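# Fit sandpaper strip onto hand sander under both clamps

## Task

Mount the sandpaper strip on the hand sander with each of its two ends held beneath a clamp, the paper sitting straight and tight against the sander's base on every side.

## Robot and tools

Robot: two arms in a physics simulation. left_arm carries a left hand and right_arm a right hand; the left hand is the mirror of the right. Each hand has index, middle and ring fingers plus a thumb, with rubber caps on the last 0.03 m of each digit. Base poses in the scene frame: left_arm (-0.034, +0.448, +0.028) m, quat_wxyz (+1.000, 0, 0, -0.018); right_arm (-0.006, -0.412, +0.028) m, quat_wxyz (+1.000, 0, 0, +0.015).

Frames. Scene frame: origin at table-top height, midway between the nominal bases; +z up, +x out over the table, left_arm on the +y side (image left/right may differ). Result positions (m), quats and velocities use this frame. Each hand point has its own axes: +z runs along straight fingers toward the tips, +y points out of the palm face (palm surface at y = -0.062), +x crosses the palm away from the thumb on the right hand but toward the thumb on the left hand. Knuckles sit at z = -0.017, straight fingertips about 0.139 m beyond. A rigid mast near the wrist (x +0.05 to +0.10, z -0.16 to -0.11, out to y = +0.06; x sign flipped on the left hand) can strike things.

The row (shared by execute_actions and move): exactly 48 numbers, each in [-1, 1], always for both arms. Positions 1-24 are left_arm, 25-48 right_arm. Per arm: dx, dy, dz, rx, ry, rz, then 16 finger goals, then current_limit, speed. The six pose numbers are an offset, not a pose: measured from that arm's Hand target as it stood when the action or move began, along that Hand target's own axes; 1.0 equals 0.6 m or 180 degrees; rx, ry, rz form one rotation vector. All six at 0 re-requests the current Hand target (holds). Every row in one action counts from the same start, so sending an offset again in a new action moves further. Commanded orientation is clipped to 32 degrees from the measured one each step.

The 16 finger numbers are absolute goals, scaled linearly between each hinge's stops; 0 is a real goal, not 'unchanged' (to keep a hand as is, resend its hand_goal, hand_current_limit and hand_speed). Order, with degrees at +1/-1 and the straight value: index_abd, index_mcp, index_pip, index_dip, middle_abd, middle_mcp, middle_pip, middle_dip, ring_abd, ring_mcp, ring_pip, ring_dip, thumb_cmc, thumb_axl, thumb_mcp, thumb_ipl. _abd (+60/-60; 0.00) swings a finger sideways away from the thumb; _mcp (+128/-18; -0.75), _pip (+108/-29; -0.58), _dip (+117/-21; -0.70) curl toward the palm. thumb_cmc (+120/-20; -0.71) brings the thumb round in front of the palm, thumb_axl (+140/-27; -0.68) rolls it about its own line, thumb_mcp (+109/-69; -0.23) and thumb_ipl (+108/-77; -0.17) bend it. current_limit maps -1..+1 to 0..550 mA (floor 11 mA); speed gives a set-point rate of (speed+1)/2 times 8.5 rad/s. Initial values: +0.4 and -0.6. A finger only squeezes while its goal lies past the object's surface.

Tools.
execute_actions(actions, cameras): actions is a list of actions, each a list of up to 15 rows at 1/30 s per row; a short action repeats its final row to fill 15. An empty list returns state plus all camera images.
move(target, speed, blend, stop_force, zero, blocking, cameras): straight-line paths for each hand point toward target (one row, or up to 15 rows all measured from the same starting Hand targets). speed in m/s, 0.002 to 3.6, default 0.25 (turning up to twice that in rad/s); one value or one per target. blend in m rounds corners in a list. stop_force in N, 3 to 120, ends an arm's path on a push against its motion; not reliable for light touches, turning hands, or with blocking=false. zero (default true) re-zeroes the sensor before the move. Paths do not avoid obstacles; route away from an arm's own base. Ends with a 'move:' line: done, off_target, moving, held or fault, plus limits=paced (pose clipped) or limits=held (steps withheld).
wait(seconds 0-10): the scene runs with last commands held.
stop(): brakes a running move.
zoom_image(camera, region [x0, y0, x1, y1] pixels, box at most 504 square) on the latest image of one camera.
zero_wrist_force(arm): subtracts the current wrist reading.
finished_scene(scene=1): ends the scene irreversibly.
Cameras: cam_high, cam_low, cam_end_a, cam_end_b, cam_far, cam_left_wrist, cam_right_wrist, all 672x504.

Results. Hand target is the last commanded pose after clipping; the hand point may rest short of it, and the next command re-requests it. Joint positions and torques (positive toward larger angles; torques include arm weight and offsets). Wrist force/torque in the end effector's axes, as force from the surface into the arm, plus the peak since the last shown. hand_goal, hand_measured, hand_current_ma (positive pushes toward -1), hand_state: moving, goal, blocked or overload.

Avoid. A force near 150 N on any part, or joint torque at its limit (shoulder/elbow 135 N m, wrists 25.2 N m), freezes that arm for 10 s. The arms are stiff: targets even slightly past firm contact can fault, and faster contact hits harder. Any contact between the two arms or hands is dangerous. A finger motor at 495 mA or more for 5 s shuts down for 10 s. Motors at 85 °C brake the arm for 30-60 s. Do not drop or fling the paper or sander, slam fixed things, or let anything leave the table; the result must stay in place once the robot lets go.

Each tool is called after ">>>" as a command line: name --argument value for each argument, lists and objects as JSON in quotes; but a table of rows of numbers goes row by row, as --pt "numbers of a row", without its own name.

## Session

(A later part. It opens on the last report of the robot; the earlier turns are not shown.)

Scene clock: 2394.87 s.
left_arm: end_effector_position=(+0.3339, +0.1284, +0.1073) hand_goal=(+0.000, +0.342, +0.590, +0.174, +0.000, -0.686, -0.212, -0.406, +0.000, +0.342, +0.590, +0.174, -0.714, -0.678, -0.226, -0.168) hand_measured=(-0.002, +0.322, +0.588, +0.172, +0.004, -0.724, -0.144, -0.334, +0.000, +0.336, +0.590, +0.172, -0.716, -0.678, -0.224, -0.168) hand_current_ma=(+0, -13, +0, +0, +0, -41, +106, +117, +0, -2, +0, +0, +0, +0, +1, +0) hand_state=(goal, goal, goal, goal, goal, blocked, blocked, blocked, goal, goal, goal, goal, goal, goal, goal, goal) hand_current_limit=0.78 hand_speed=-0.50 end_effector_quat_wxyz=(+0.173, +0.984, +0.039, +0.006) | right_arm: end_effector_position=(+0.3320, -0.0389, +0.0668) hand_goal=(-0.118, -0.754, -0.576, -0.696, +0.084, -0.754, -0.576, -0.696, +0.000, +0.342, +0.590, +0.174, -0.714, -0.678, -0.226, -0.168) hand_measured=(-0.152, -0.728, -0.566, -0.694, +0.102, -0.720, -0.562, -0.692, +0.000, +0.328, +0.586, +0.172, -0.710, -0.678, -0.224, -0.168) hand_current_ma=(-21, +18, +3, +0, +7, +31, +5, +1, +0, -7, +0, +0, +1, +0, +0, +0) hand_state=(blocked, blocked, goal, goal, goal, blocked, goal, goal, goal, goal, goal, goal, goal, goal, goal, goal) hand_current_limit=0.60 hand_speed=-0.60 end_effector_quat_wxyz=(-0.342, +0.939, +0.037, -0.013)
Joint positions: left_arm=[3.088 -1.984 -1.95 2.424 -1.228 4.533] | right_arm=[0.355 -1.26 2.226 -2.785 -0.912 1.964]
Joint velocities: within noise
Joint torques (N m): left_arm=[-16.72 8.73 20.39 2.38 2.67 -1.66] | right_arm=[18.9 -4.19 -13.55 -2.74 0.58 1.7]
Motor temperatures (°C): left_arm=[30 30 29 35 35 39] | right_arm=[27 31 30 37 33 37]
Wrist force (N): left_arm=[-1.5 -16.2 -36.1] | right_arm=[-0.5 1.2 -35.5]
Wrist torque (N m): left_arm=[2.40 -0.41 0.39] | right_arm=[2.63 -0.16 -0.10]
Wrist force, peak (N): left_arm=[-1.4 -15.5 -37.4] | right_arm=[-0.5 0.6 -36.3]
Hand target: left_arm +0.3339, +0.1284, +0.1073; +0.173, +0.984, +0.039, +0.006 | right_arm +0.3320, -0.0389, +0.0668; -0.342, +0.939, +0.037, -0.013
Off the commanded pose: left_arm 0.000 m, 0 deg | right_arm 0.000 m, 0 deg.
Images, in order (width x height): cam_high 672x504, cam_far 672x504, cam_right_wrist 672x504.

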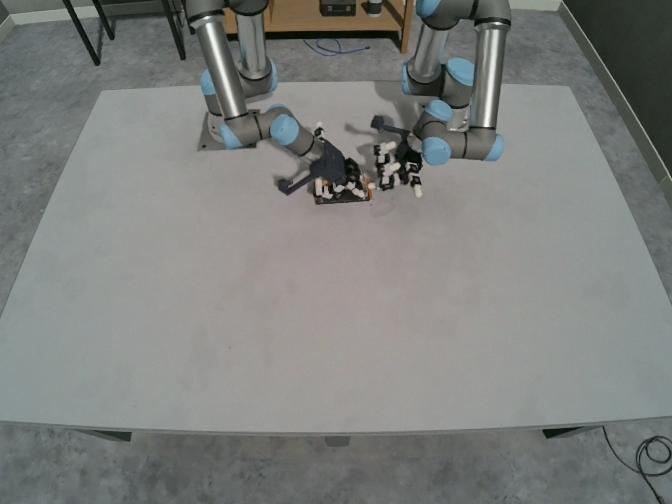

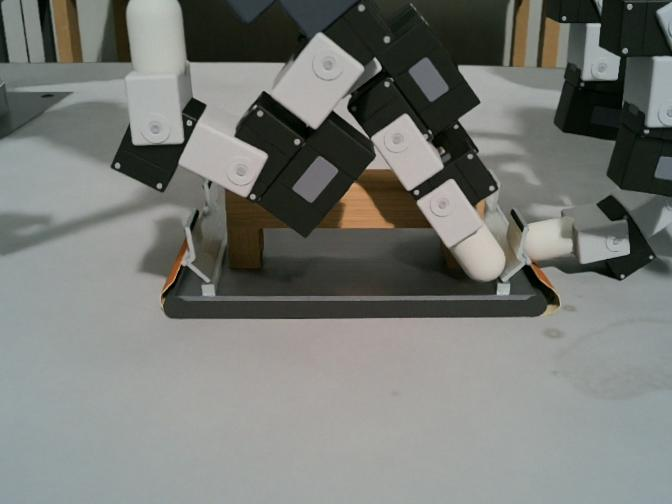

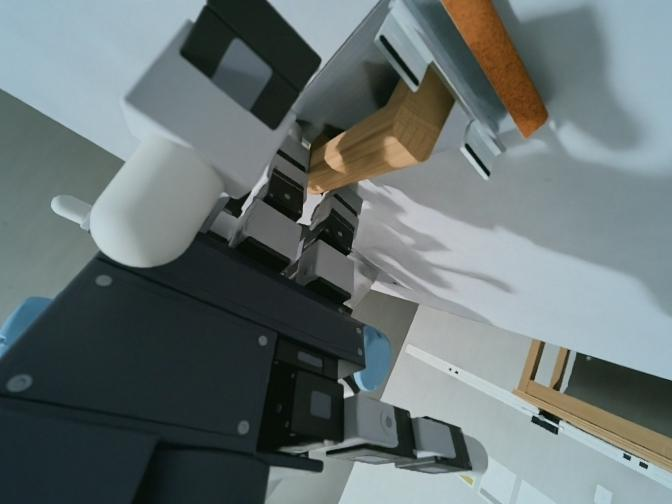

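>>> move --target '[0.0, 0.004, -0.0033, 0, 0, 0, 0, 0.342, 0.59, 0.174, 0, -0.686, -0.212, -0.406, 0, 0.342, 0.59, 0.174, -0.714, -0.678, -0.226, -0.168, 0.78, -0.5, 0, 0, 0, 0, 0, 0, -0.118, -0.754, -0.576, -0.696, 0.084, -0.754, -0.576, -0.696, 0, 0.342, 0.59, 0.174, -0.714, -0.678, -0.226, -0.168, 0.6, -0.6]' --speed 0.02 --cameras '["cam_end_a", "cam_left_wrist"]'

>>> zoom_image --camera "cam_left_wrist" --region '[255, 65, 345, 145]'

>>> zoom_image --camera "cam_end_a" --region '[400, 140, 510, 280]'

Scene clock: 2467.87 s.
left_arm: end_effector_position=(+0.3340, +0.1269, +0.1099) hand_goal=(+0.000, +0.342, +0.590, +0.174, +0.000, -0.686, -0.212, -0.406, +0.000, +0.342, +0.590, +0.174, -0.714, -0.678, -0.226, -0.168) hand_measured=(-0.002, +0.322, +0.588, +0.172, +0.004, -0.738, -0.142, -0.330, +0.000, +0.336, +0.590, +0.172, -0.716, -0.678, -0.224, -0.168) hand_current_ma=(+0, -13, +0, +0, +1, -74, +107, +125, +0, -2, +0, +0, +0, +0, +1, +0) hand_state=(goal, goal, goal, goal, goal, blocked, blocked, blocked, goal, goal, goal, goal, goal, goal, goal, goal) hand_current_limit=0.78 hand_speed=-0.50 end_effector_quat_wxyz=(+0.173, +0.984, +0.039, +0.006) | right_arm: end_effector_position=(+0.3320, -0.0389, +0.0668) hand_goal=(-0.118, -0.754, -0.576, -0.696, +0.084, -0.754, -0.576, -0.696, +0.000, +0.342, +0.590, +0.174, -0.714, -0.678, -0.226, -0.168) hand_measured=(-0.152, -0.728, -0.566, -0.694, +0.102, -0.720, -0.562, -0.692, +0.000, +0.328, +0.586, +0.172, -0.710, -0.678, -0.224, -0.168) hand_current_ma=(-21, +18, +3, +0, +7, +32, +5, +1, +0, -7, +0, +0, +1, +0, +0, +0) hand_state=(blocked, blocked, goal, goal, goal, blocked, goal, goal, goal, goal, goal, goal, goal, goal, goal, goal) hand_current_limit=0.60 hand_speed=-0.60 end_effector_quat_wxyz=(-0.342, +0.939, +0.037, -0.013)
Joint positions: left_arm=[3.083 -1.981 -1.946 2.418 -1.229 4.529] | right_arm=[0.355 -1.26 2.226 -2.785 -0.912 1.964]
Joint torques (N m): left_arm=[-12.27 40.53 23.38 -2.02 1.91 -1.44] | right_arm=[18.75 -4.89 -13.79 -2.69 1.08 1.53]
Wrist force (N): left_arm=[-1.9 -12.5 -20.1] | right_arm=[-0.5 1.0 -35.5]
Wrist torque (N m): left_arm=[1.31 -0.07 0.30] | right_arm=[2.66 -0.16 -0.08]
Wrist force, peak (N): left_arm=[-1.9 -16.0 -37.5] | right_arm=[-0.2 0.5 -36.4]
Hand target: left_arm +0.3340, +0.1269, +0.1100; +0.173, +0.984, +0.039, +0.006 | right_arm +0.3320, -0.0389, +0.0668; -0.342, +0.939, +0.037, -0.013
Off the commanded pose: left_arm 0.000 m, 0 deg | right_arm 0.000 m, 0 deg.
move: done
Images, in order (width x height): cam_end_a 672x504, cam_left_wrist 672x504.

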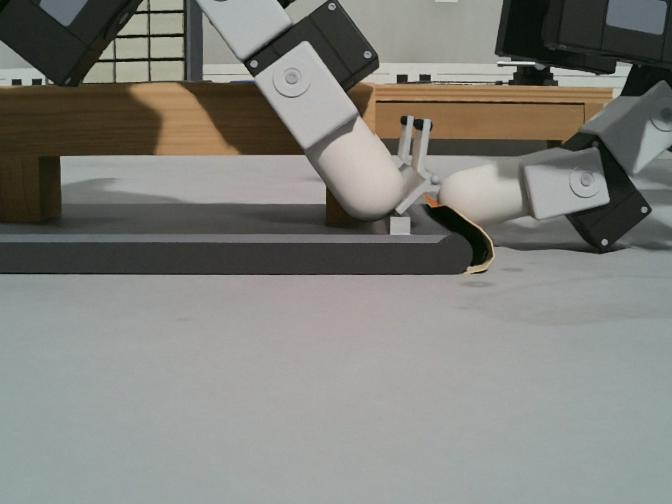

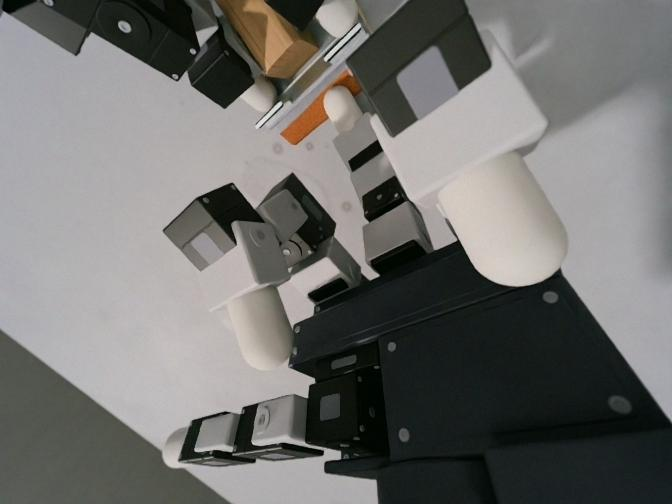

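Scaled by 5.600 from the camera's 672x504 image, which has a finer 960x720 frame.

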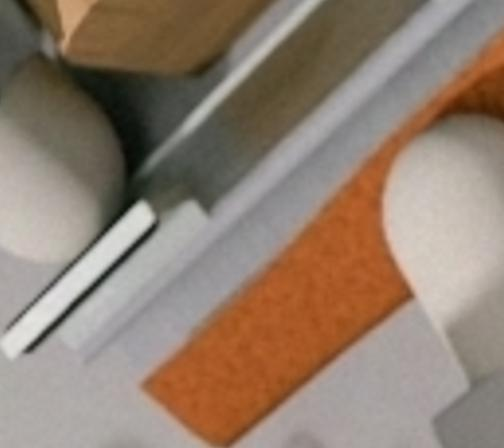

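Scaled by 3.600 from the camera's 672x504 image, which has a finer 960x720 frame.

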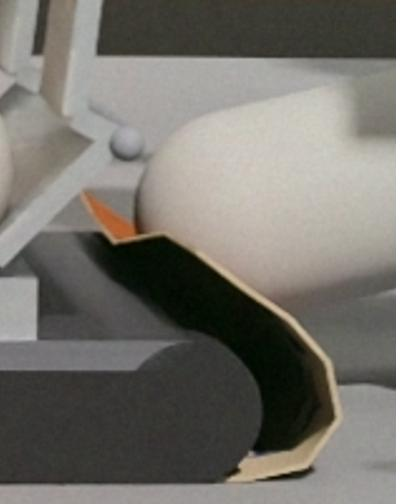

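>>> move --target '[0.0, -0.0031, -0.0011, 0, 0, 0, 0, 0.342, 0.59, 0.174, 0, -0.686, -0.212, -0.406, 0, 0.342, 0.59, 0.174, -0.714, -0.678, -0.226, -0.168, 0.78, -0.5, 0, -0.0062, 0.003, 0, 0, 0, -0.118, -0.754, -0.576, -0.696, 0.084, -0.754, -0.576, -0.696, 0, 0.342, 0.59, 0.174, -0.714, -0.678, -0.226, -0.168, 0.6, -0.6]' --speed 0.02 --cameras '["cam_end_a", "cam_left_wrist", "cam_far"]'

>>> zoom_image --camera "cam_left_wrist" --region '[255, 65, 345, 145]'

>>> zoom_image --camera "cam_end_a" --region '[400, 140, 510, 280]'

>>> zoom_image --camera "cam_far" --region '[500, 220, 570, 330]'

Scene clock: 2477.67 s.
left_arm: end_effector_position=(+0.3339, +0.1288, +0.1100) hand_goal=(+0.000, +0.342, +0.590, +0.174, +0.000, -0.686, -0.212, -0.406, +0.000, +0.342, +0.590, +0.174, -0.714, -0.678, -0.226, -0.168) hand_measured=(-0.002, +0.322, +0.588, +0.172, +0.006, -0.736, -0.148, -0.330, +0.000, +0.336, +0.590, +0.172, -0.716, -0.678, -0.224, -0.168) hand_current_ma=(+0, -13, +0, +0, +1, -71, +96, +125, +0, -2, +0, +0, +0, +0, +1, +0) hand_state=(goal, goal, goal, goal, goal, blocked, blocked, blocked, goal, goal, goal, goal, goal, goal, goal, goal) hand_current_limit=0.78 hand_speed=-0.50 end_effector_quat_wxyz=(+0.173, +0.984, +0.039, +0.006) | right_arm: end_effector_position=(+0.3317, -0.0350, +0.0678) hand_goal=(-0.118, -0.754, -0.576, -0.696, +0.084, -0.754, -0.576, -0.696, +0.000, +0.342, +0.590, +0.174, -0.714, -0.678, -0.226, -0.168) hand_measured=(-0.156, -0.718, -0.560, -0.692, +0.100, -0.708, -0.558, -0.692, +0.000, +0.328, +0.586, +0.172, -0.710, -0.678, -0.224, -0.168) hand_current_ma=(-25, +35, +7, +0, +6, +52, +8, +1, +0, -7, +0, +0, +1, +0, +0, +0) hand_state=(blocked, blocked, goal, goal, goal, blocked, goal, goal, goal, goal, goal, goal, goal, goal, goal, goal) hand_current_limit=0.60 hand_speed=-0.60 end_effector_quat_wxyz=(-0.342, +0.939, +0.037, -0.013)
Joint positions: left_arm=[3.089 -1.979 -1.949 2.417 -1.228 4.534] | right_arm=[0.363 -1.257 2.219 -2.788 -0.914 1.974]
Joint torques (N m): left_arm=[8.34 42.42 -1.41 -2.49 3.74 1.91] | right_arm=[24.45 3.78 -9.45 -0.77 -0.3 2.13]
Wrist force (N): left_arm=[-1.6 -7.7 -14.2] | right_arm=[1.4 -0.2 -60.8]
Wrist torque (N m): left_arm=[0.86 0.05 0.10] | right_arm=[4.43 -0.32 0.04]
Wrist force, peak (N): left_arm=[-1.9 -12.0 -20.6] | right_arm=[1.2 -0.7 -61.3]
Hand target: left_arm +0.3339, +0.1288, +0.1100; +0.173, +0.984, +0.039, +0.006 | right_arm +0.3317, -0.0349, +0.0678; -0.342, +0.939, +0.037, -0.013
Off the commanded pose: left_arm 0.000 m, 0 deg | right_arm 0.000 m, 0 deg.
move: done
Images, in order (width x height): cam_end_a 672x504, cam_far 672x504, cam_left_wrist 672x504.

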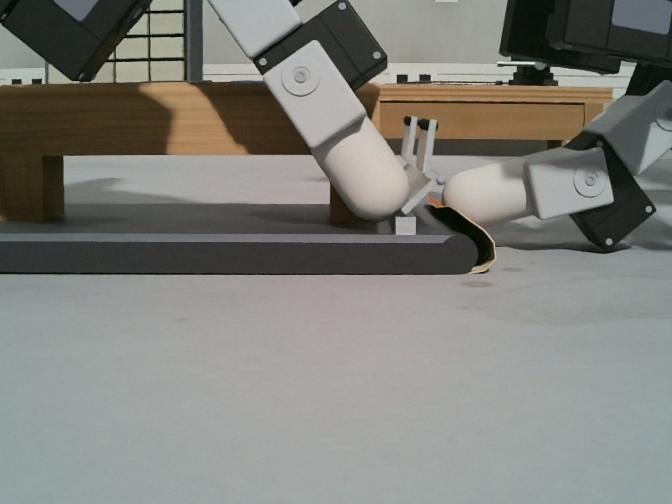

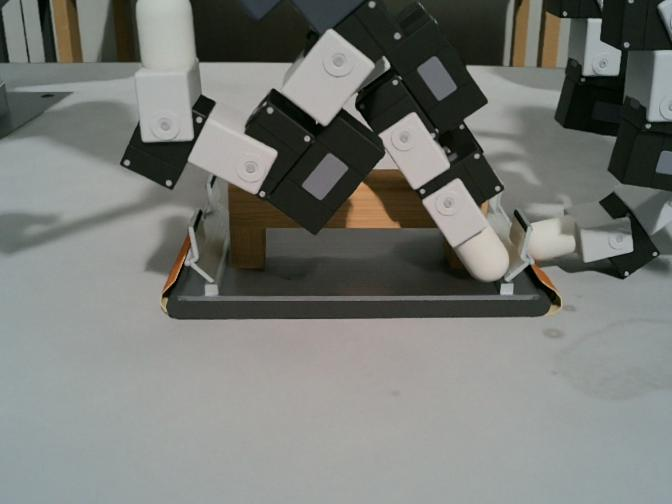

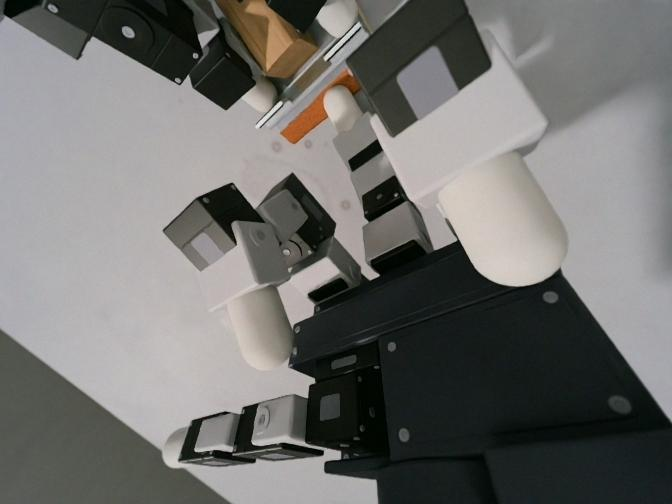

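Scaled by 5.600 from the camera's 672x504 image, which has a finer 960x720 frame.

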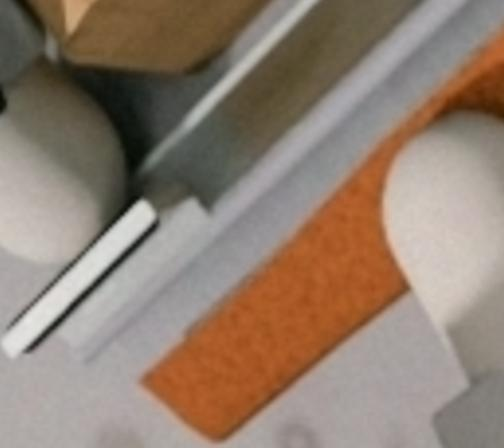

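Scaled by 3.600 from the camera's 672x504 image, which has a finer 960x720 frame.

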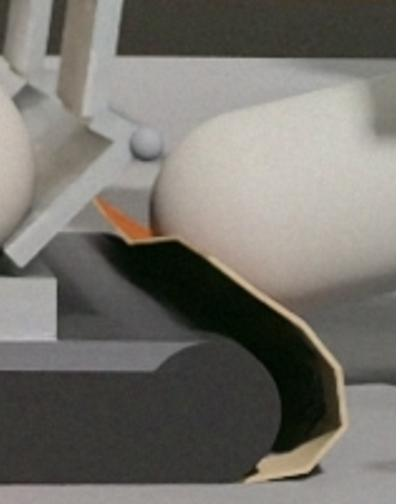

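Scaled by 4.582 from the camera's 672x504 image, which has a finer 960x720 frame.

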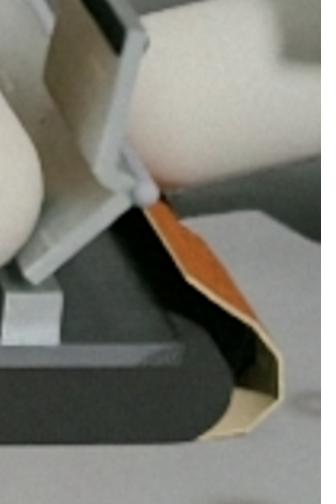

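>>> move --target '[0.0, 0.0047, 0.0017, 0, 0, 0, 0, 0.342, 0.59, 0.174, 0, -0.686, -0.212, -0.406, 0, 0.342, 0.59, 0.174, -0.714, -0.678, -0.226, -0.168, 0.78, -0.5, 0, -0.0042, 0.0002, 0, 0, 0, -0.118, -0.754, -0.576, -0.696, 0.084, -0.754, -0.576, -0.696, 0, 0.342, 0.59, 0.174, -0.714, -0.678, -0.226, -0.168, 0.6, -0.6]' --speed 0.02 --cameras '["cam_end_a", "cam_left_wrist", "cam_far"]'

>>> zoom_image --camera "cam_left_wrist" --region '[255, 65, 345, 145]'

>>> zoom_image --camera "cam_end_a" --region '[400, 140, 510, 280]'

>>> zoom_image --camera "cam_far" --region '[500, 220, 570, 330]'

Scene clock: 2490.87 s.
left_arm: end_effector_position=(+0.3341, +0.1259, +0.1100) hand_goal=(+0.000, +0.342, +0.590, +0.174, +0.000, -0.686, -0.212, -0.406, +0.000, +0.342, +0.590, +0.174, -0.714, -0.678, -0.226, -0.168) hand_measured=(-0.002, +0.322, +0.588, +0.172, +0.006, -0.760, -0.140, -0.308, +0.000, +0.336, +0.590, +0.172, -0.716, -0.678, -0.224, -0.168) hand_current_ma=(+0, -13, +0, +0, +1, -135, +115, +202, +0, -2, +0, +0, +0, +0, +1, +0) hand_state=(goal, goal, goal, goal, goal, blocked, blocked, blocked, goal, goal, goal, goal, goal, goal, goal, goal) hand_current_limit=0.78 hand_speed=-0.50 end_effector_quat_wxyz=(+0.173, +0.984, +0.039, +0.006) | right_arm: end_effector_position=(+0.3315, -0.0329, +0.0693) hand_goal=(-0.118, -0.754, -0.576, -0.696, +0.084, -0.754, -0.576, -0.696, +0.000, +0.342, +0.590, +0.174, -0.714, -0.678, -0.226, -0.168) hand_measured=(-0.156, -0.710, -0.552, -0.688, +0.100, -0.700, -0.552, -0.690, +0.000, +0.328, +0.586, +0.172, -0.710, -0.678, -0.224, -0.168) hand_current_ma=(-25, +49, +14, +2, +6, +70, +15, +1, +0, -7, +0, +0, +1, +0, +0, +0) hand_state=(blocked, blocked, blocked, goal, goal, blocked, blocked, goal, goal, goal, goal, goal, goal, goal, goal, goal) hand_current_limit=0.60 hand_speed=-0.60 end_effector_quat_wxyz=(-0.342, +0.939, +0.037, -0.013)
Joint positions: left_arm=[3.081 -1.982 -1.944 2.417 -1.229 4.526] | right_arm=[0.368 -1.258 2.215 -2.786 -0.915 1.979]
Joint torques (N m): left_arm=[-18.03 11.97 22.17 0.98 3.3 -1.46] | right_arm=[25.45 -16.58 -10.37 2.19 -0.57 1.81]
Wrist force (N): left_arm=[-1.6 -19.1 -31.5] | right_arm=[1.5 -1.3 -61.4]
Wrist torque (N m): left_arm=[2.13 -0.32 0.46] | right_arm=[4.32 -0.30 0.06]
Wrist force, peak (N): left_arm=[-1.5 -19.3 -31.7] | right_arm=[1.1 -1.3 -64.6]
Hand target: left_arm +0.3341, +0.1258, +0.1100; +0.173, +0.984, +0.039, +0.006 | right_arm +0.3316, -0.0329, +0.0694; -0.342, +0.939, +0.037, -0.013
Off the commanded pose: left_arm 0.000 m, 0 deg | right_arm 0.000 m, 0 deg.
move: done
Images, in order (width x height): cam_end_a 672x504, cam_far 672x504, cam_left_wrist 672x504.

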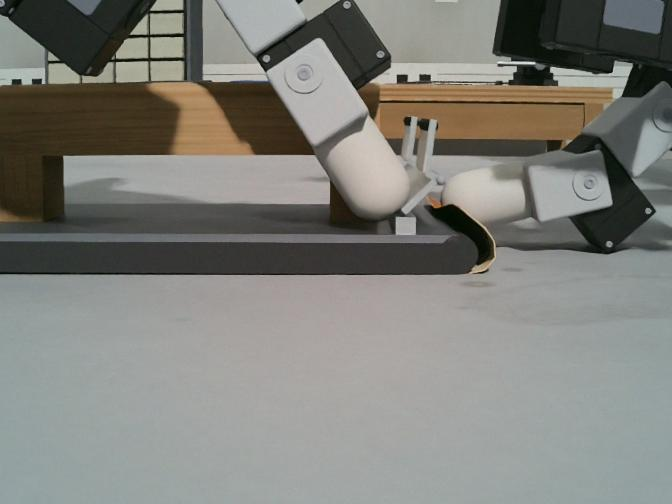

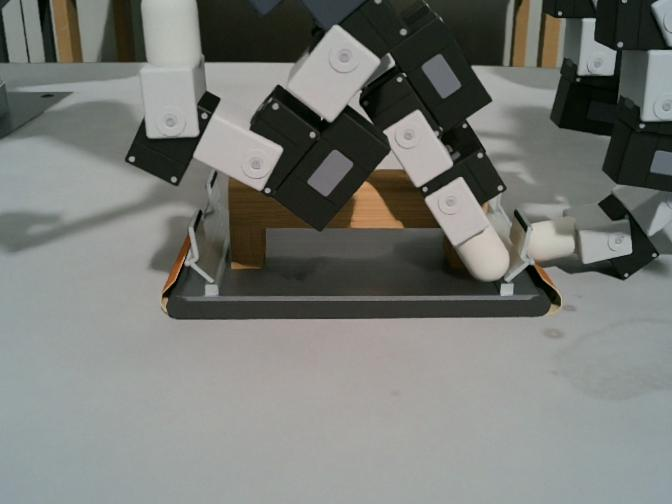

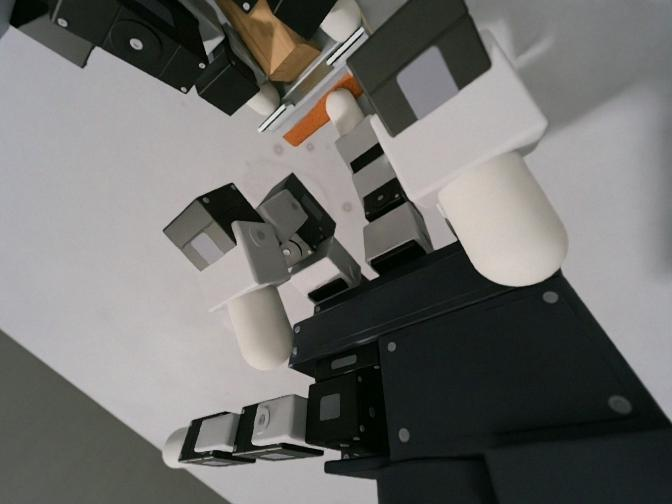

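Scaled by 5.600 from the camera's 672x504 image, which has a finer 960x720 frame.

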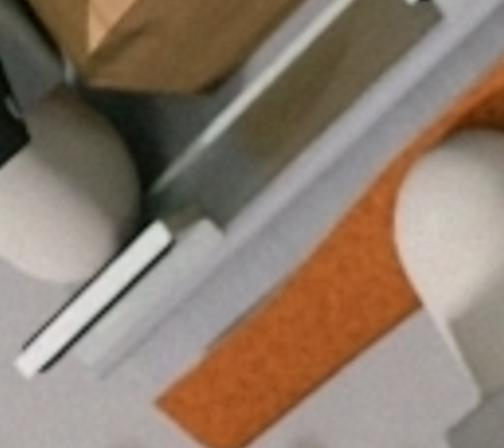

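Scaled by 3.600 from the camera's 672x504 image, which has a finer 960x720 frame.

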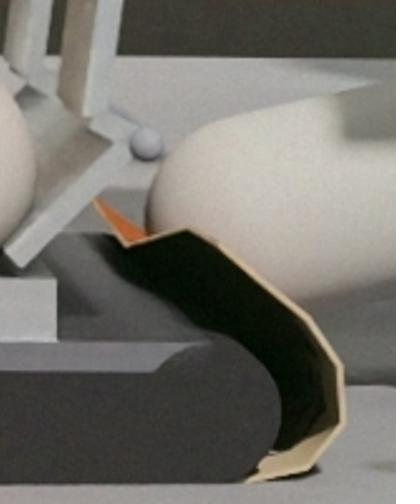

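Scaled by 4.582 from the camera's 672x504 image, which has a finer 960x720 frame.

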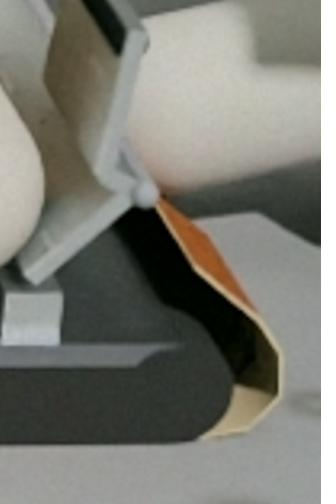

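>>> zoom_image --camera "cam_end_a" --region '[418, 165, 478, 225]'

>>> zoom_image --camera "cam_far" --region '[515, 250, 570, 320]'

Scaled by 8.400 from the camera's 672x504 image, which has a finer 960x720 frame.

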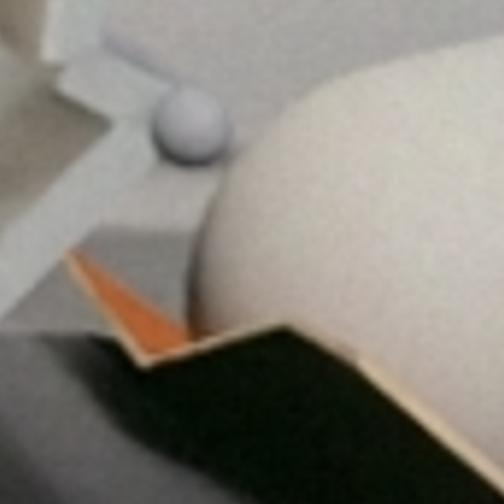

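Scaled by 7.200 from the camera's 672x504 image, which has a finer 960x720 frame.

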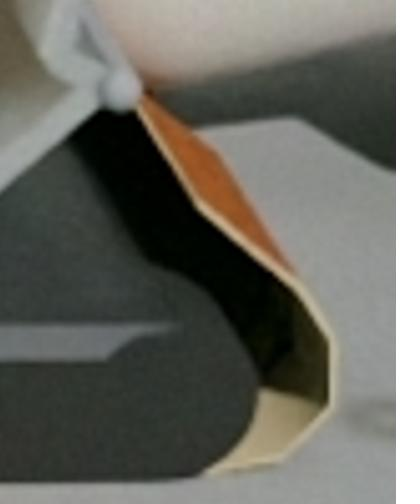

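>>> move --pt "0 0 0 0 0 0 0 -0.984 0.59 0.174 0 -0.686 -0.212 -0.406 0 -0.984 0.59 0.174 -0.714 -0.678 -0.226 -0.168 0.78 -0.5 0 0 0 0 0 0 -0.118 -0.754 -0.576 -0.696 0.084 -0.754 -0.576 -0.696 0 0.342 0.59 0.174 -0.714 -0.678 -0.226 -0.168 0.6 -0.6" --pt "0 0 0 0 0 0 0 -0.984 0.012 -0.239 0 -0.686 -0.212 -0.406 0 -0.984 0.012 -0.239 -0.714 -0.678 -0.226 -0.168 0.78 -0.5 0 0 0 0 0 0 -0.118 -0.754 -0.576 -0.696 0.084 -0.754 -0.576 -0.696 0 0.342 0.59 0.174 -0.714 -0.678 -0.226 -0.168 0.6 -0.6" --speed 0.05 --cameras '["cam_end_a", "cam_left_wrist", "cam_far"]'

>>> zoom_image --camera "cam_end_a" --region '[400, 100, 600, 280]'

>>> zoom_image --camera "cam_left_wrist" --region '[230, 20, 390, 180]'

Scene clock: 2574.93 s.
left_arm: end_effector_position=(+0.3341, +0.1258, +0.1100) hand_goal=(+0.000, -0.984, +0.012, -0.240, +0.000, -0.686, -0.212, -0.406, +0.000, -0.984, +0.012, -0.240, -0.714, -0.678, -0.226, -0.168) hand_measured=(-0.004, -0.952, +0.124, -0.238, +0.004, -0.762, -0.140, -0.306, +0.000, -0.954, +0.122, -0.238, -0.716, -0.678, -0.224, -0.168) hand_current_ma=(+0, +31, +248, +0, +1, -141, +117, +204, +0, +28, +240, +0, +0, +0, +1, +0) hand_state=(goal, blocked, blocked, goal, goal, blocked, blocked, blocked, goal, blocked, blocked, goal, goal, goal, goal, goal) hand_current_limit=0.78 hand_speed=-0.50 end_effector_quat_wxyz=(+0.173, +0.984, +0.039, +0.006) | right_arm: end_effector_position=(+0.3316, -0.0329, +0.0694) hand_goal=(-0.118, -0.754, -0.576, -0.696, +0.084, -0.754, -0.576, -0.696, +0.000, +0.342, +0.590, +0.174, -0.714, -0.678, -0.226, -0.168) hand_measured=(-0.156, -0.710, -0.552, -0.688, +0.100, -0.700, -0.552, -0.690, +0.000, +0.328, +0.586, +0.172, -0.710, -0.678, -0.224, -0.168) hand_current_ma=(-25, +49, +15, +2, +6, +71, +15, +1, +0, -7, +0, +0, +1, +0, +0, +0) hand_state=(blocked, blocked, blocked, goal, goal, blocked, blocked, goal, goal, goal, goal, goal, goal, goal, goal, goal) hand_current_limit=0.60 hand_speed=-0.60 end_effector_quat_wxyz=(-0.342, +0.939, +0.037, -0.013)
Joint positions: left_arm=[3.08 -1.982 -1.944 2.417 -1.229 4.526] | right_arm=[0.368 -1.258 2.215 -2.786 -0.915 1.979]
Joint torques (N m): left_arm=[-16.89 12.27 7.04 4.89 3.44 -1.26] | right_arm=[24.36 -16.89 -9.41 2.38 -0.66 1.76]
Wrist force (N): left_arm=[-1.0 -9.7 -79.5] | right_arm=[1.4 -1.0 -60.7]
Wrist torque (N m): left_arm=[5.78 -1.07 0.29] | right_arm=[4.32 -0.31 0.06]
Wrist force, peak (N): left_arm=[-0.9 -9.8 -80.4] | right_arm=[1.2 -1.2 -61.5]
Hand target: left_arm +0.3341, +0.1258, +0.1100; +0.173, +0.984, +0.039, +0.006 | right_arm +0.3316, -0.0329, +0.0694; -0.342, +0.939, +0.037, -0.013
Off the commanded pose: left_arm 0.000 m, 0 deg | right_arm 0.000 m, 0 deg.
move: done
Images, in order (width x height): cam_end_a 672x504, cam_far 672x504, cam_left_wrist 672x504.

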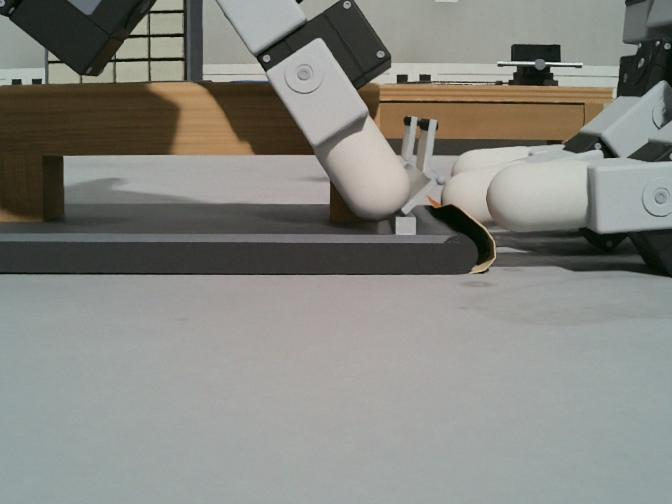

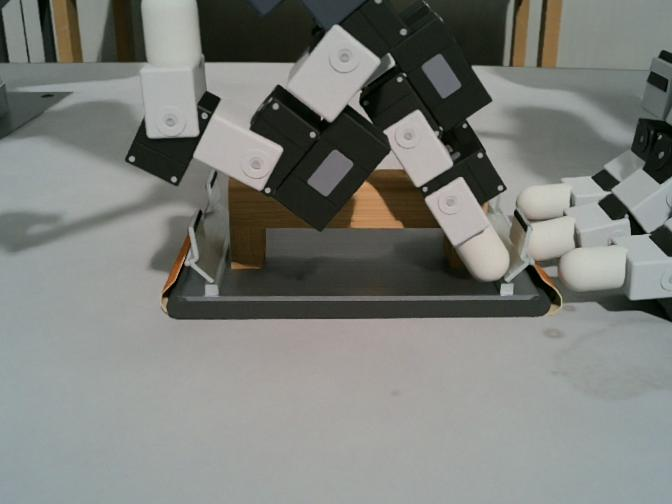

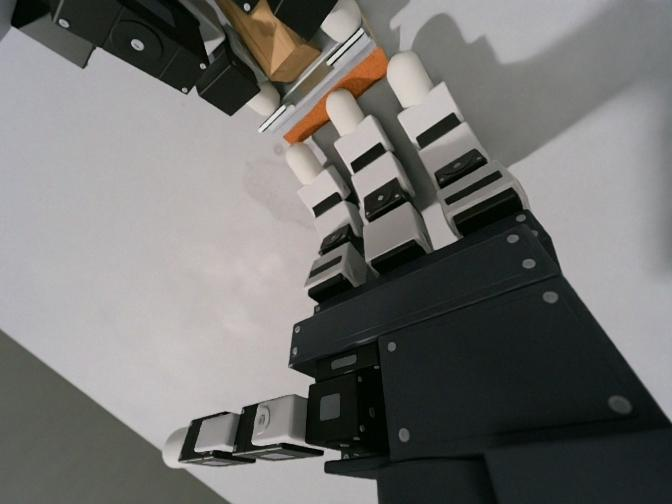

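Scaled by 2.520 from the camera's 672x504 image, which has a finer 960x720 frame.

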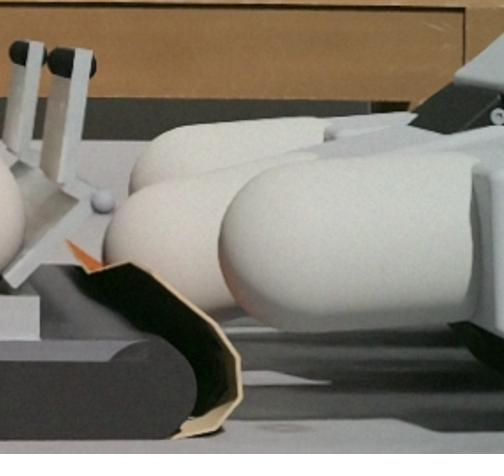

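Scaled by 3.150 from the camera's 672x504 image, which has a finer 960x720 frame.

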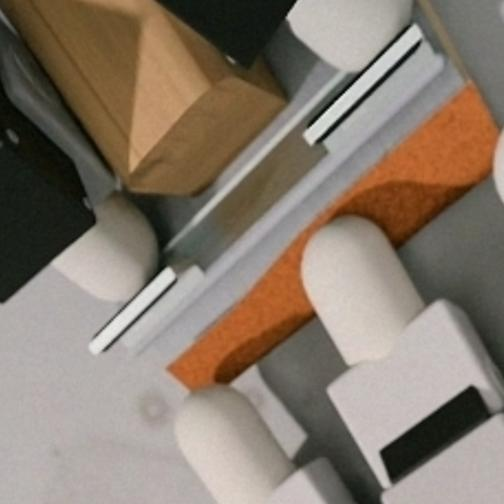

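>>> move --target '[0, 0.0009, -0.0024, 0, 0, 0, 0, -0.984, 0.425, -0.933, 0, -0.686, -0.212, -0.406, 0, -0.984, 0.425, -0.933, -0.714, -0.678, -0.226, -0.168, 0.78, -0.5, 0, 0, 0, 0, 0, 0, -0.118, -0.754, -0.576, -0.696, 0.084, -0.754, -0.576, -0.696, 0, 0.342, 0.59, 0.174, -0.714, -0.678, -0.226, -0.168, 0.6, -0.6]' --speed 0.02 --cameras '["cam_end_a", "cam_left_wrist", "cam_far"]'

>>> zoom_image --camera "cam_end_a" --region '[400, 100, 600, 280]'

>>> zoom_image --camera "cam_left_wrist" --region '[230, 20, 390, 180]'

Scene clock: 2594.93 s.
left_arm: end_effector_position=(+0.3341, +0.1258, +0.1115) hand_goal=(+0.000, -0.984, +0.424, -0.934, +0.000, -0.686, -0.212, -0.406, +0.000, -0.984, +0.424, -0.934, -0.714, -0.678, -0.226, -0.168) hand_measured=(-0.002, -0.982, +0.416, -0.932, +0.004, -0.762, -0.144, -0.306, +0.000, -0.984, +0.416, -0.932, -0.716, -0.678, -0.224, -0.168) hand_current_ma=(+0, +0, -2, +0, +1, -141, +105, +204, +0, +0, -3, +0, +0, +0, +1, +0) hand_state=(goal, goal, goal, goal, goal, blocked, blocked, blocked, goal, goal, goal, goal, goal, goal, goal, goal) hand_current_limit=0.78 hand_speed=-0.50 end_effector_quat_wxyz=(+0.173, +0.984, +0.039, +0.006) | right_arm: end_effector_position=(+0.3316, -0.0329, +0.0694) hand_goal=(-0.118, -0.754, -0.576, -0.696, +0.084, -0.754, -0.576, -0.696, +0.000, +0.342, +0.590, +0.174, -0.714, -0.678, -0.226, -0.168) hand_measured=(-0.156, -0.710, -0.552, -0.688, +0.100, -0.700, -0.552, -0.690, +0.000, +0.328, +0.586, +0.172, -0.710, -0.678, -0.224, -0.168) hand_current_ma=(-25, +49, +15, +2, +6, +71, +15, +1, +0, -7, +0, +0, +1, +0, +0, +0) hand_state=(blocked, blocked, blocked, goal, goal, blocked, blocked, goal, goal, goal, goal, goal, goal, goal, goal, goal) hand_current_limit=0.60 hand_speed=-0.60 end_effector_quat_wxyz=(-0.342, +0.939, +0.037, -0.013)
Joint positions: left_arm=[3.08 -1.979 -1.943 2.414 -1.229 4.526] | right_arm=[0.368 -1.258 2.215 -2.786 -0.915 1.979]
Joint torques (N m): left_arm=[-11.85 40.51 22.74 -1.84 4.92 -1.27] | right_arm=[24.01 -17.17 -9.25 2.29 -0.6 1.55]
Wrist force (N): left_arm=[-1.9 -12.4 -21.1] | right_arm=[1.6 -1.7 -60.8]
Wrist torque (N m): left_arm=[1.38 -0.09 0.30] | right_arm=[4.29 -0.32 0.07]
Wrist force, peak (N): left_arm=[-0.8 -9.9 -80.9] | right_arm=[1.5 -1.6 -61.6]
Hand target: left_arm +0.3341, +0.1258, +0.1115; +0.173, +0.984, +0.039, +0.006 | right_arm +0.3316, -0.0329, +0.0694; -0.342, +0.939, +0.037, -0.013
Off the commanded pose: left_arm 0.000 m, 0 deg | right_arm 0.000 m, 0 deg.
move: done
Images, in order (width x height): cam_end_a 672x504, cam_far 672x504, cam_left_wrist 672x504.

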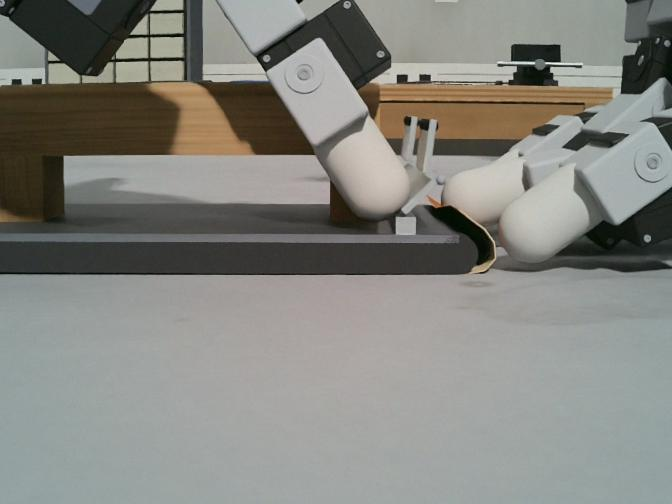

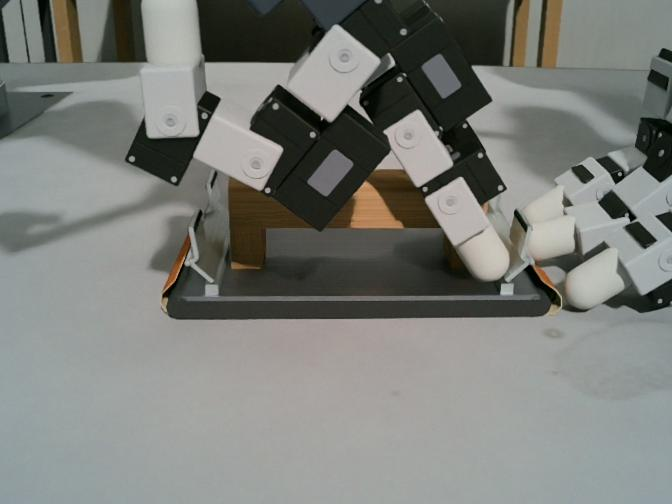

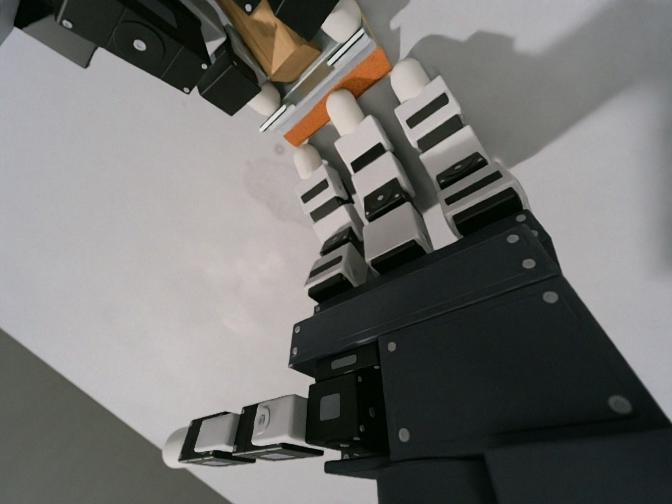

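Scaled by 2.520 from the camera's 672x504 image, which has a finer 960x720 frame.

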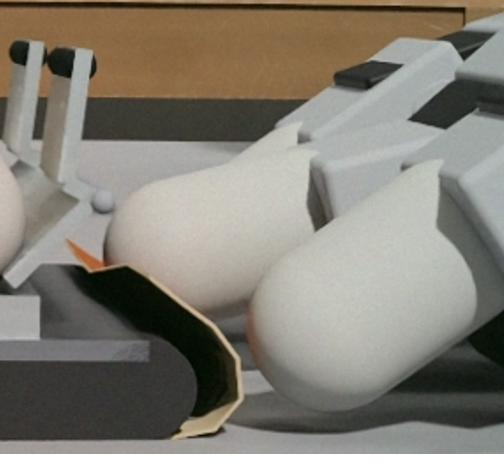

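Scaled by 3.150 from the camera's 672x504 image, which has a finer 960x720 frame.

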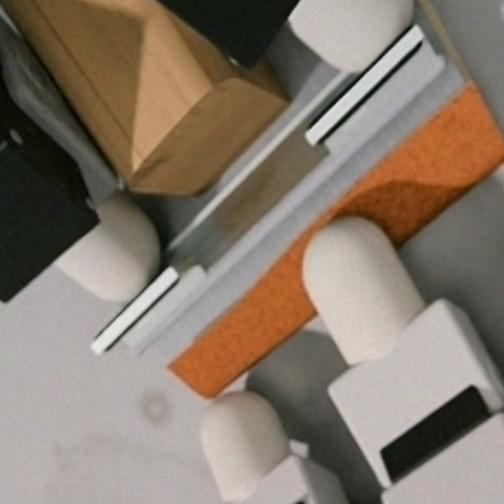

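>>> move --pt "0 0 0 0 0 0 0 -0.984 0.425 -0.933 0 -0.834 0.168 -0.552 0 -0.984 0.425 -0.933 -0.714 -0.678 -0.226 -0.168 0.78 -0.8 0 0 0 0 0 0 -0.118 -0.754 -0.576 -0.696 0.084 -0.754 -0.576 -0.696 0 0.342 0.59 0.174 -0.714 -0.678 -0.226 -0.168 0.6 -0.6" --pt "0 0 0 0 0 0 0 -0.833 0.212 -0.887 0 -0.834 0.168 -0.552 0 -0.833 0.212 -0.887 -0.714 -0.678 -0.226 -0.168 0.78 -0.8 0 0 0 0 0 0 -0.118 -0.754 -0.576 -0.696 0.084 -0.754 -0.576 -0.696 0 0.342 0.59 0.174 -0.714 -0.678 -0.226 -0.168 0.6 -0.6" --speed 0.02 --cameras '["cam_end_a", "cam_left_wrist", "cam_far"]'

>>> zoom_image --camera "cam_end_a" --region '[400, 100, 600, 280]'

>>> zoom_image --camera "cam_left_wrist" --region '[230, 20, 390, 180]'

>>> zoom_image --camera "cam_far" --region '[490, 200, 590, 330]'

Scene clock: 2615.37 s.
left_arm: end_effector_position=(+0.3341, +0.1258, +0.1115) hand_goal=(+0.000, -0.834, +0.212, -0.888, +0.000, -0.834, +0.168, -0.552, +0.000, -0.834, +0.212, -0.888, -0.714, -0.678, -0.226, -0.168) hand_measured=(-0.002, -0.888, +0.288, -0.876, +0.002, -0.840, +0.162, -0.550, +0.000, -0.846, +0.244, -0.886, -0.716, -0.678, -0.224, -0.168) hand_current_ma=(+0, -78, +124, +5, +0, -2, -1, +0, +0, -5, +29, +0, +0, +0, +1, +0) hand_state=(goal, blocked, blocked, goal, goal, goal, goal, goal, goal, goal, blocked, goal, goal, goal, goal, goal) hand_current_limit=0.78 hand_speed=-0.80 end_effector_quat_wxyz=(+0.173, +0.984, +0.039, +0.006) | right_arm: end_effector_position=(+0.3315, -0.0329, +0.0694) hand_goal=(-0.118, -0.754, -0.576, -0.696, +0.084, -0.754, -0.576, -0.696, +0.000, +0.342, +0.590, +0.174, -0.714, -0.678, -0.226, -0.168) hand_measured=(-0.152, -0.718, -0.558, -0.688, +0.100, -0.710, -0.554, -0.690, +0.000, +0.328, +0.586, +0.172, -0.710, -0.678, -0.224, -0.168) hand_current_ma=(-22, +32, +8, +2, +6, +47, +12, +1, +0, -7, +0, +0, +1, +0, +0, +0) hand_state=(blocked, blocked, goal, goal, goal, blocked, blocked, goal, goal, goal, goal, goal, goal, goal, goal, goal) hand_current_limit=0.60 hand_speed=-0.60 end_effector_quat_wxyz=(-0.342, +0.939, +0.037, -0.013)
Joint positions: left_arm=[3.08 -1.979 -1.943 2.414 -1.229 4.526] | right_arm=[0.368 -1.258 2.215 -2.786 -0.915 1.979]
Joint torques (N m): left_arm=[5.16 39.22 22.43 -1.62 2.28 -0.92] | right_arm=[-6.56 -16.1 -9.32 -4.87 0.46 1.59]
Wrist force (N): left_arm=[-1.3 -8.3 -16.2] | right_arm=[0.5 1.7 -2.9]
Wrist torque (N m): left_arm=[0.99 0.31 0.07] | right_arm=[0.17 -0.10 0.00]
Wrist force, peak (N): left_arm=[-1.9 -12.3 -20.9] | right_arm=[1.1 -1.6 -61.2]
Hand target: left_arm +0.3341, +0.1258, +0.1115; +0.173, +0.984, +0.039, +0.006 | right_arm +0.3316, -0.0329, +0.0694; -0.342, +0.939, +0.037, -0.013
Off the commanded pose: left_arm 0.000 m, 0 deg | right_arm 0.000 m, 0 deg.
move: done
Images, in order (width x height): cam_end_a 672x504, cam_far 672x504, cam_left_wrist 672x504.

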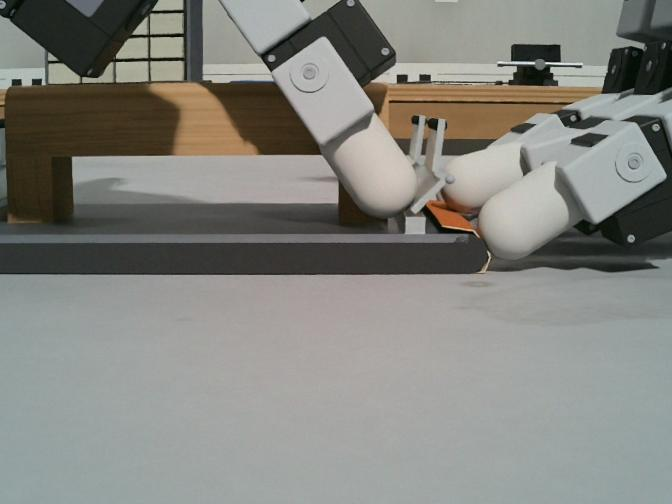

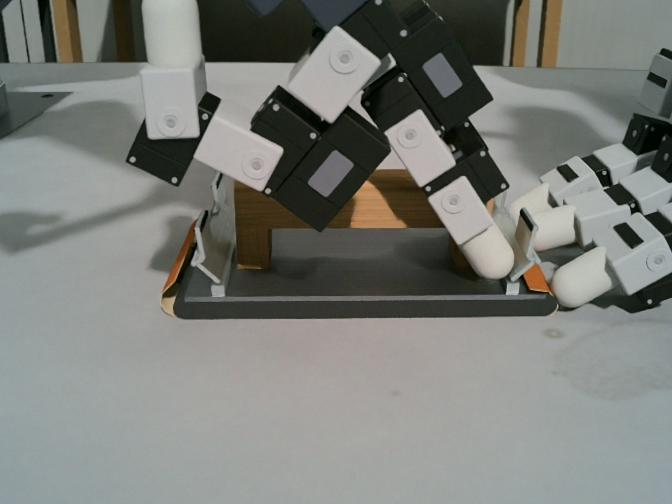

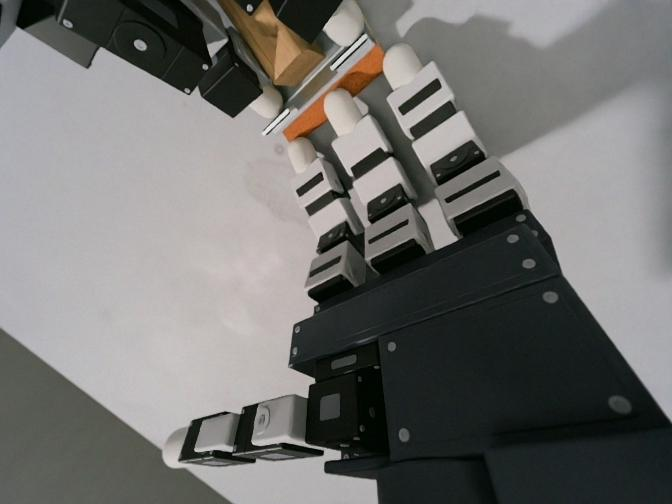

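Scaled by 2.520 from the camera's 672x504 image, which has a finer 960x720 frame.

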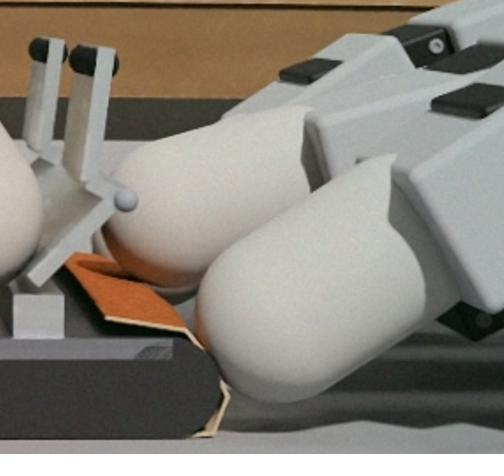

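Scaled by 3.150 from the camera's 672x504 image, which has a finer 960x720 frame.

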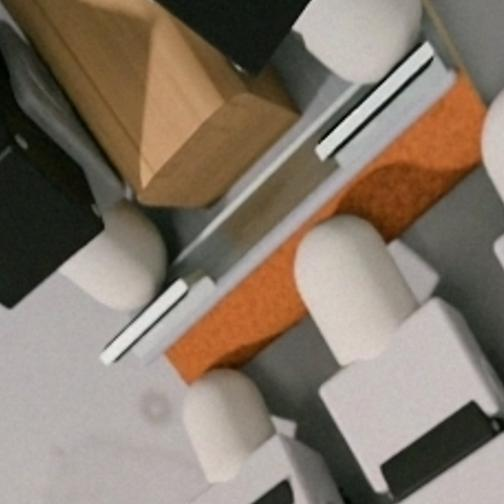

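Scaled by 3.877 from the camera's 672x504 image, which has a finer 960x720 frame.

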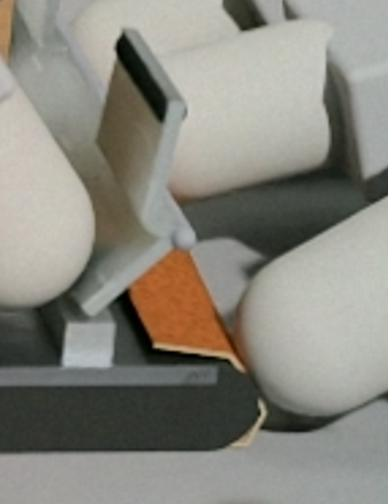

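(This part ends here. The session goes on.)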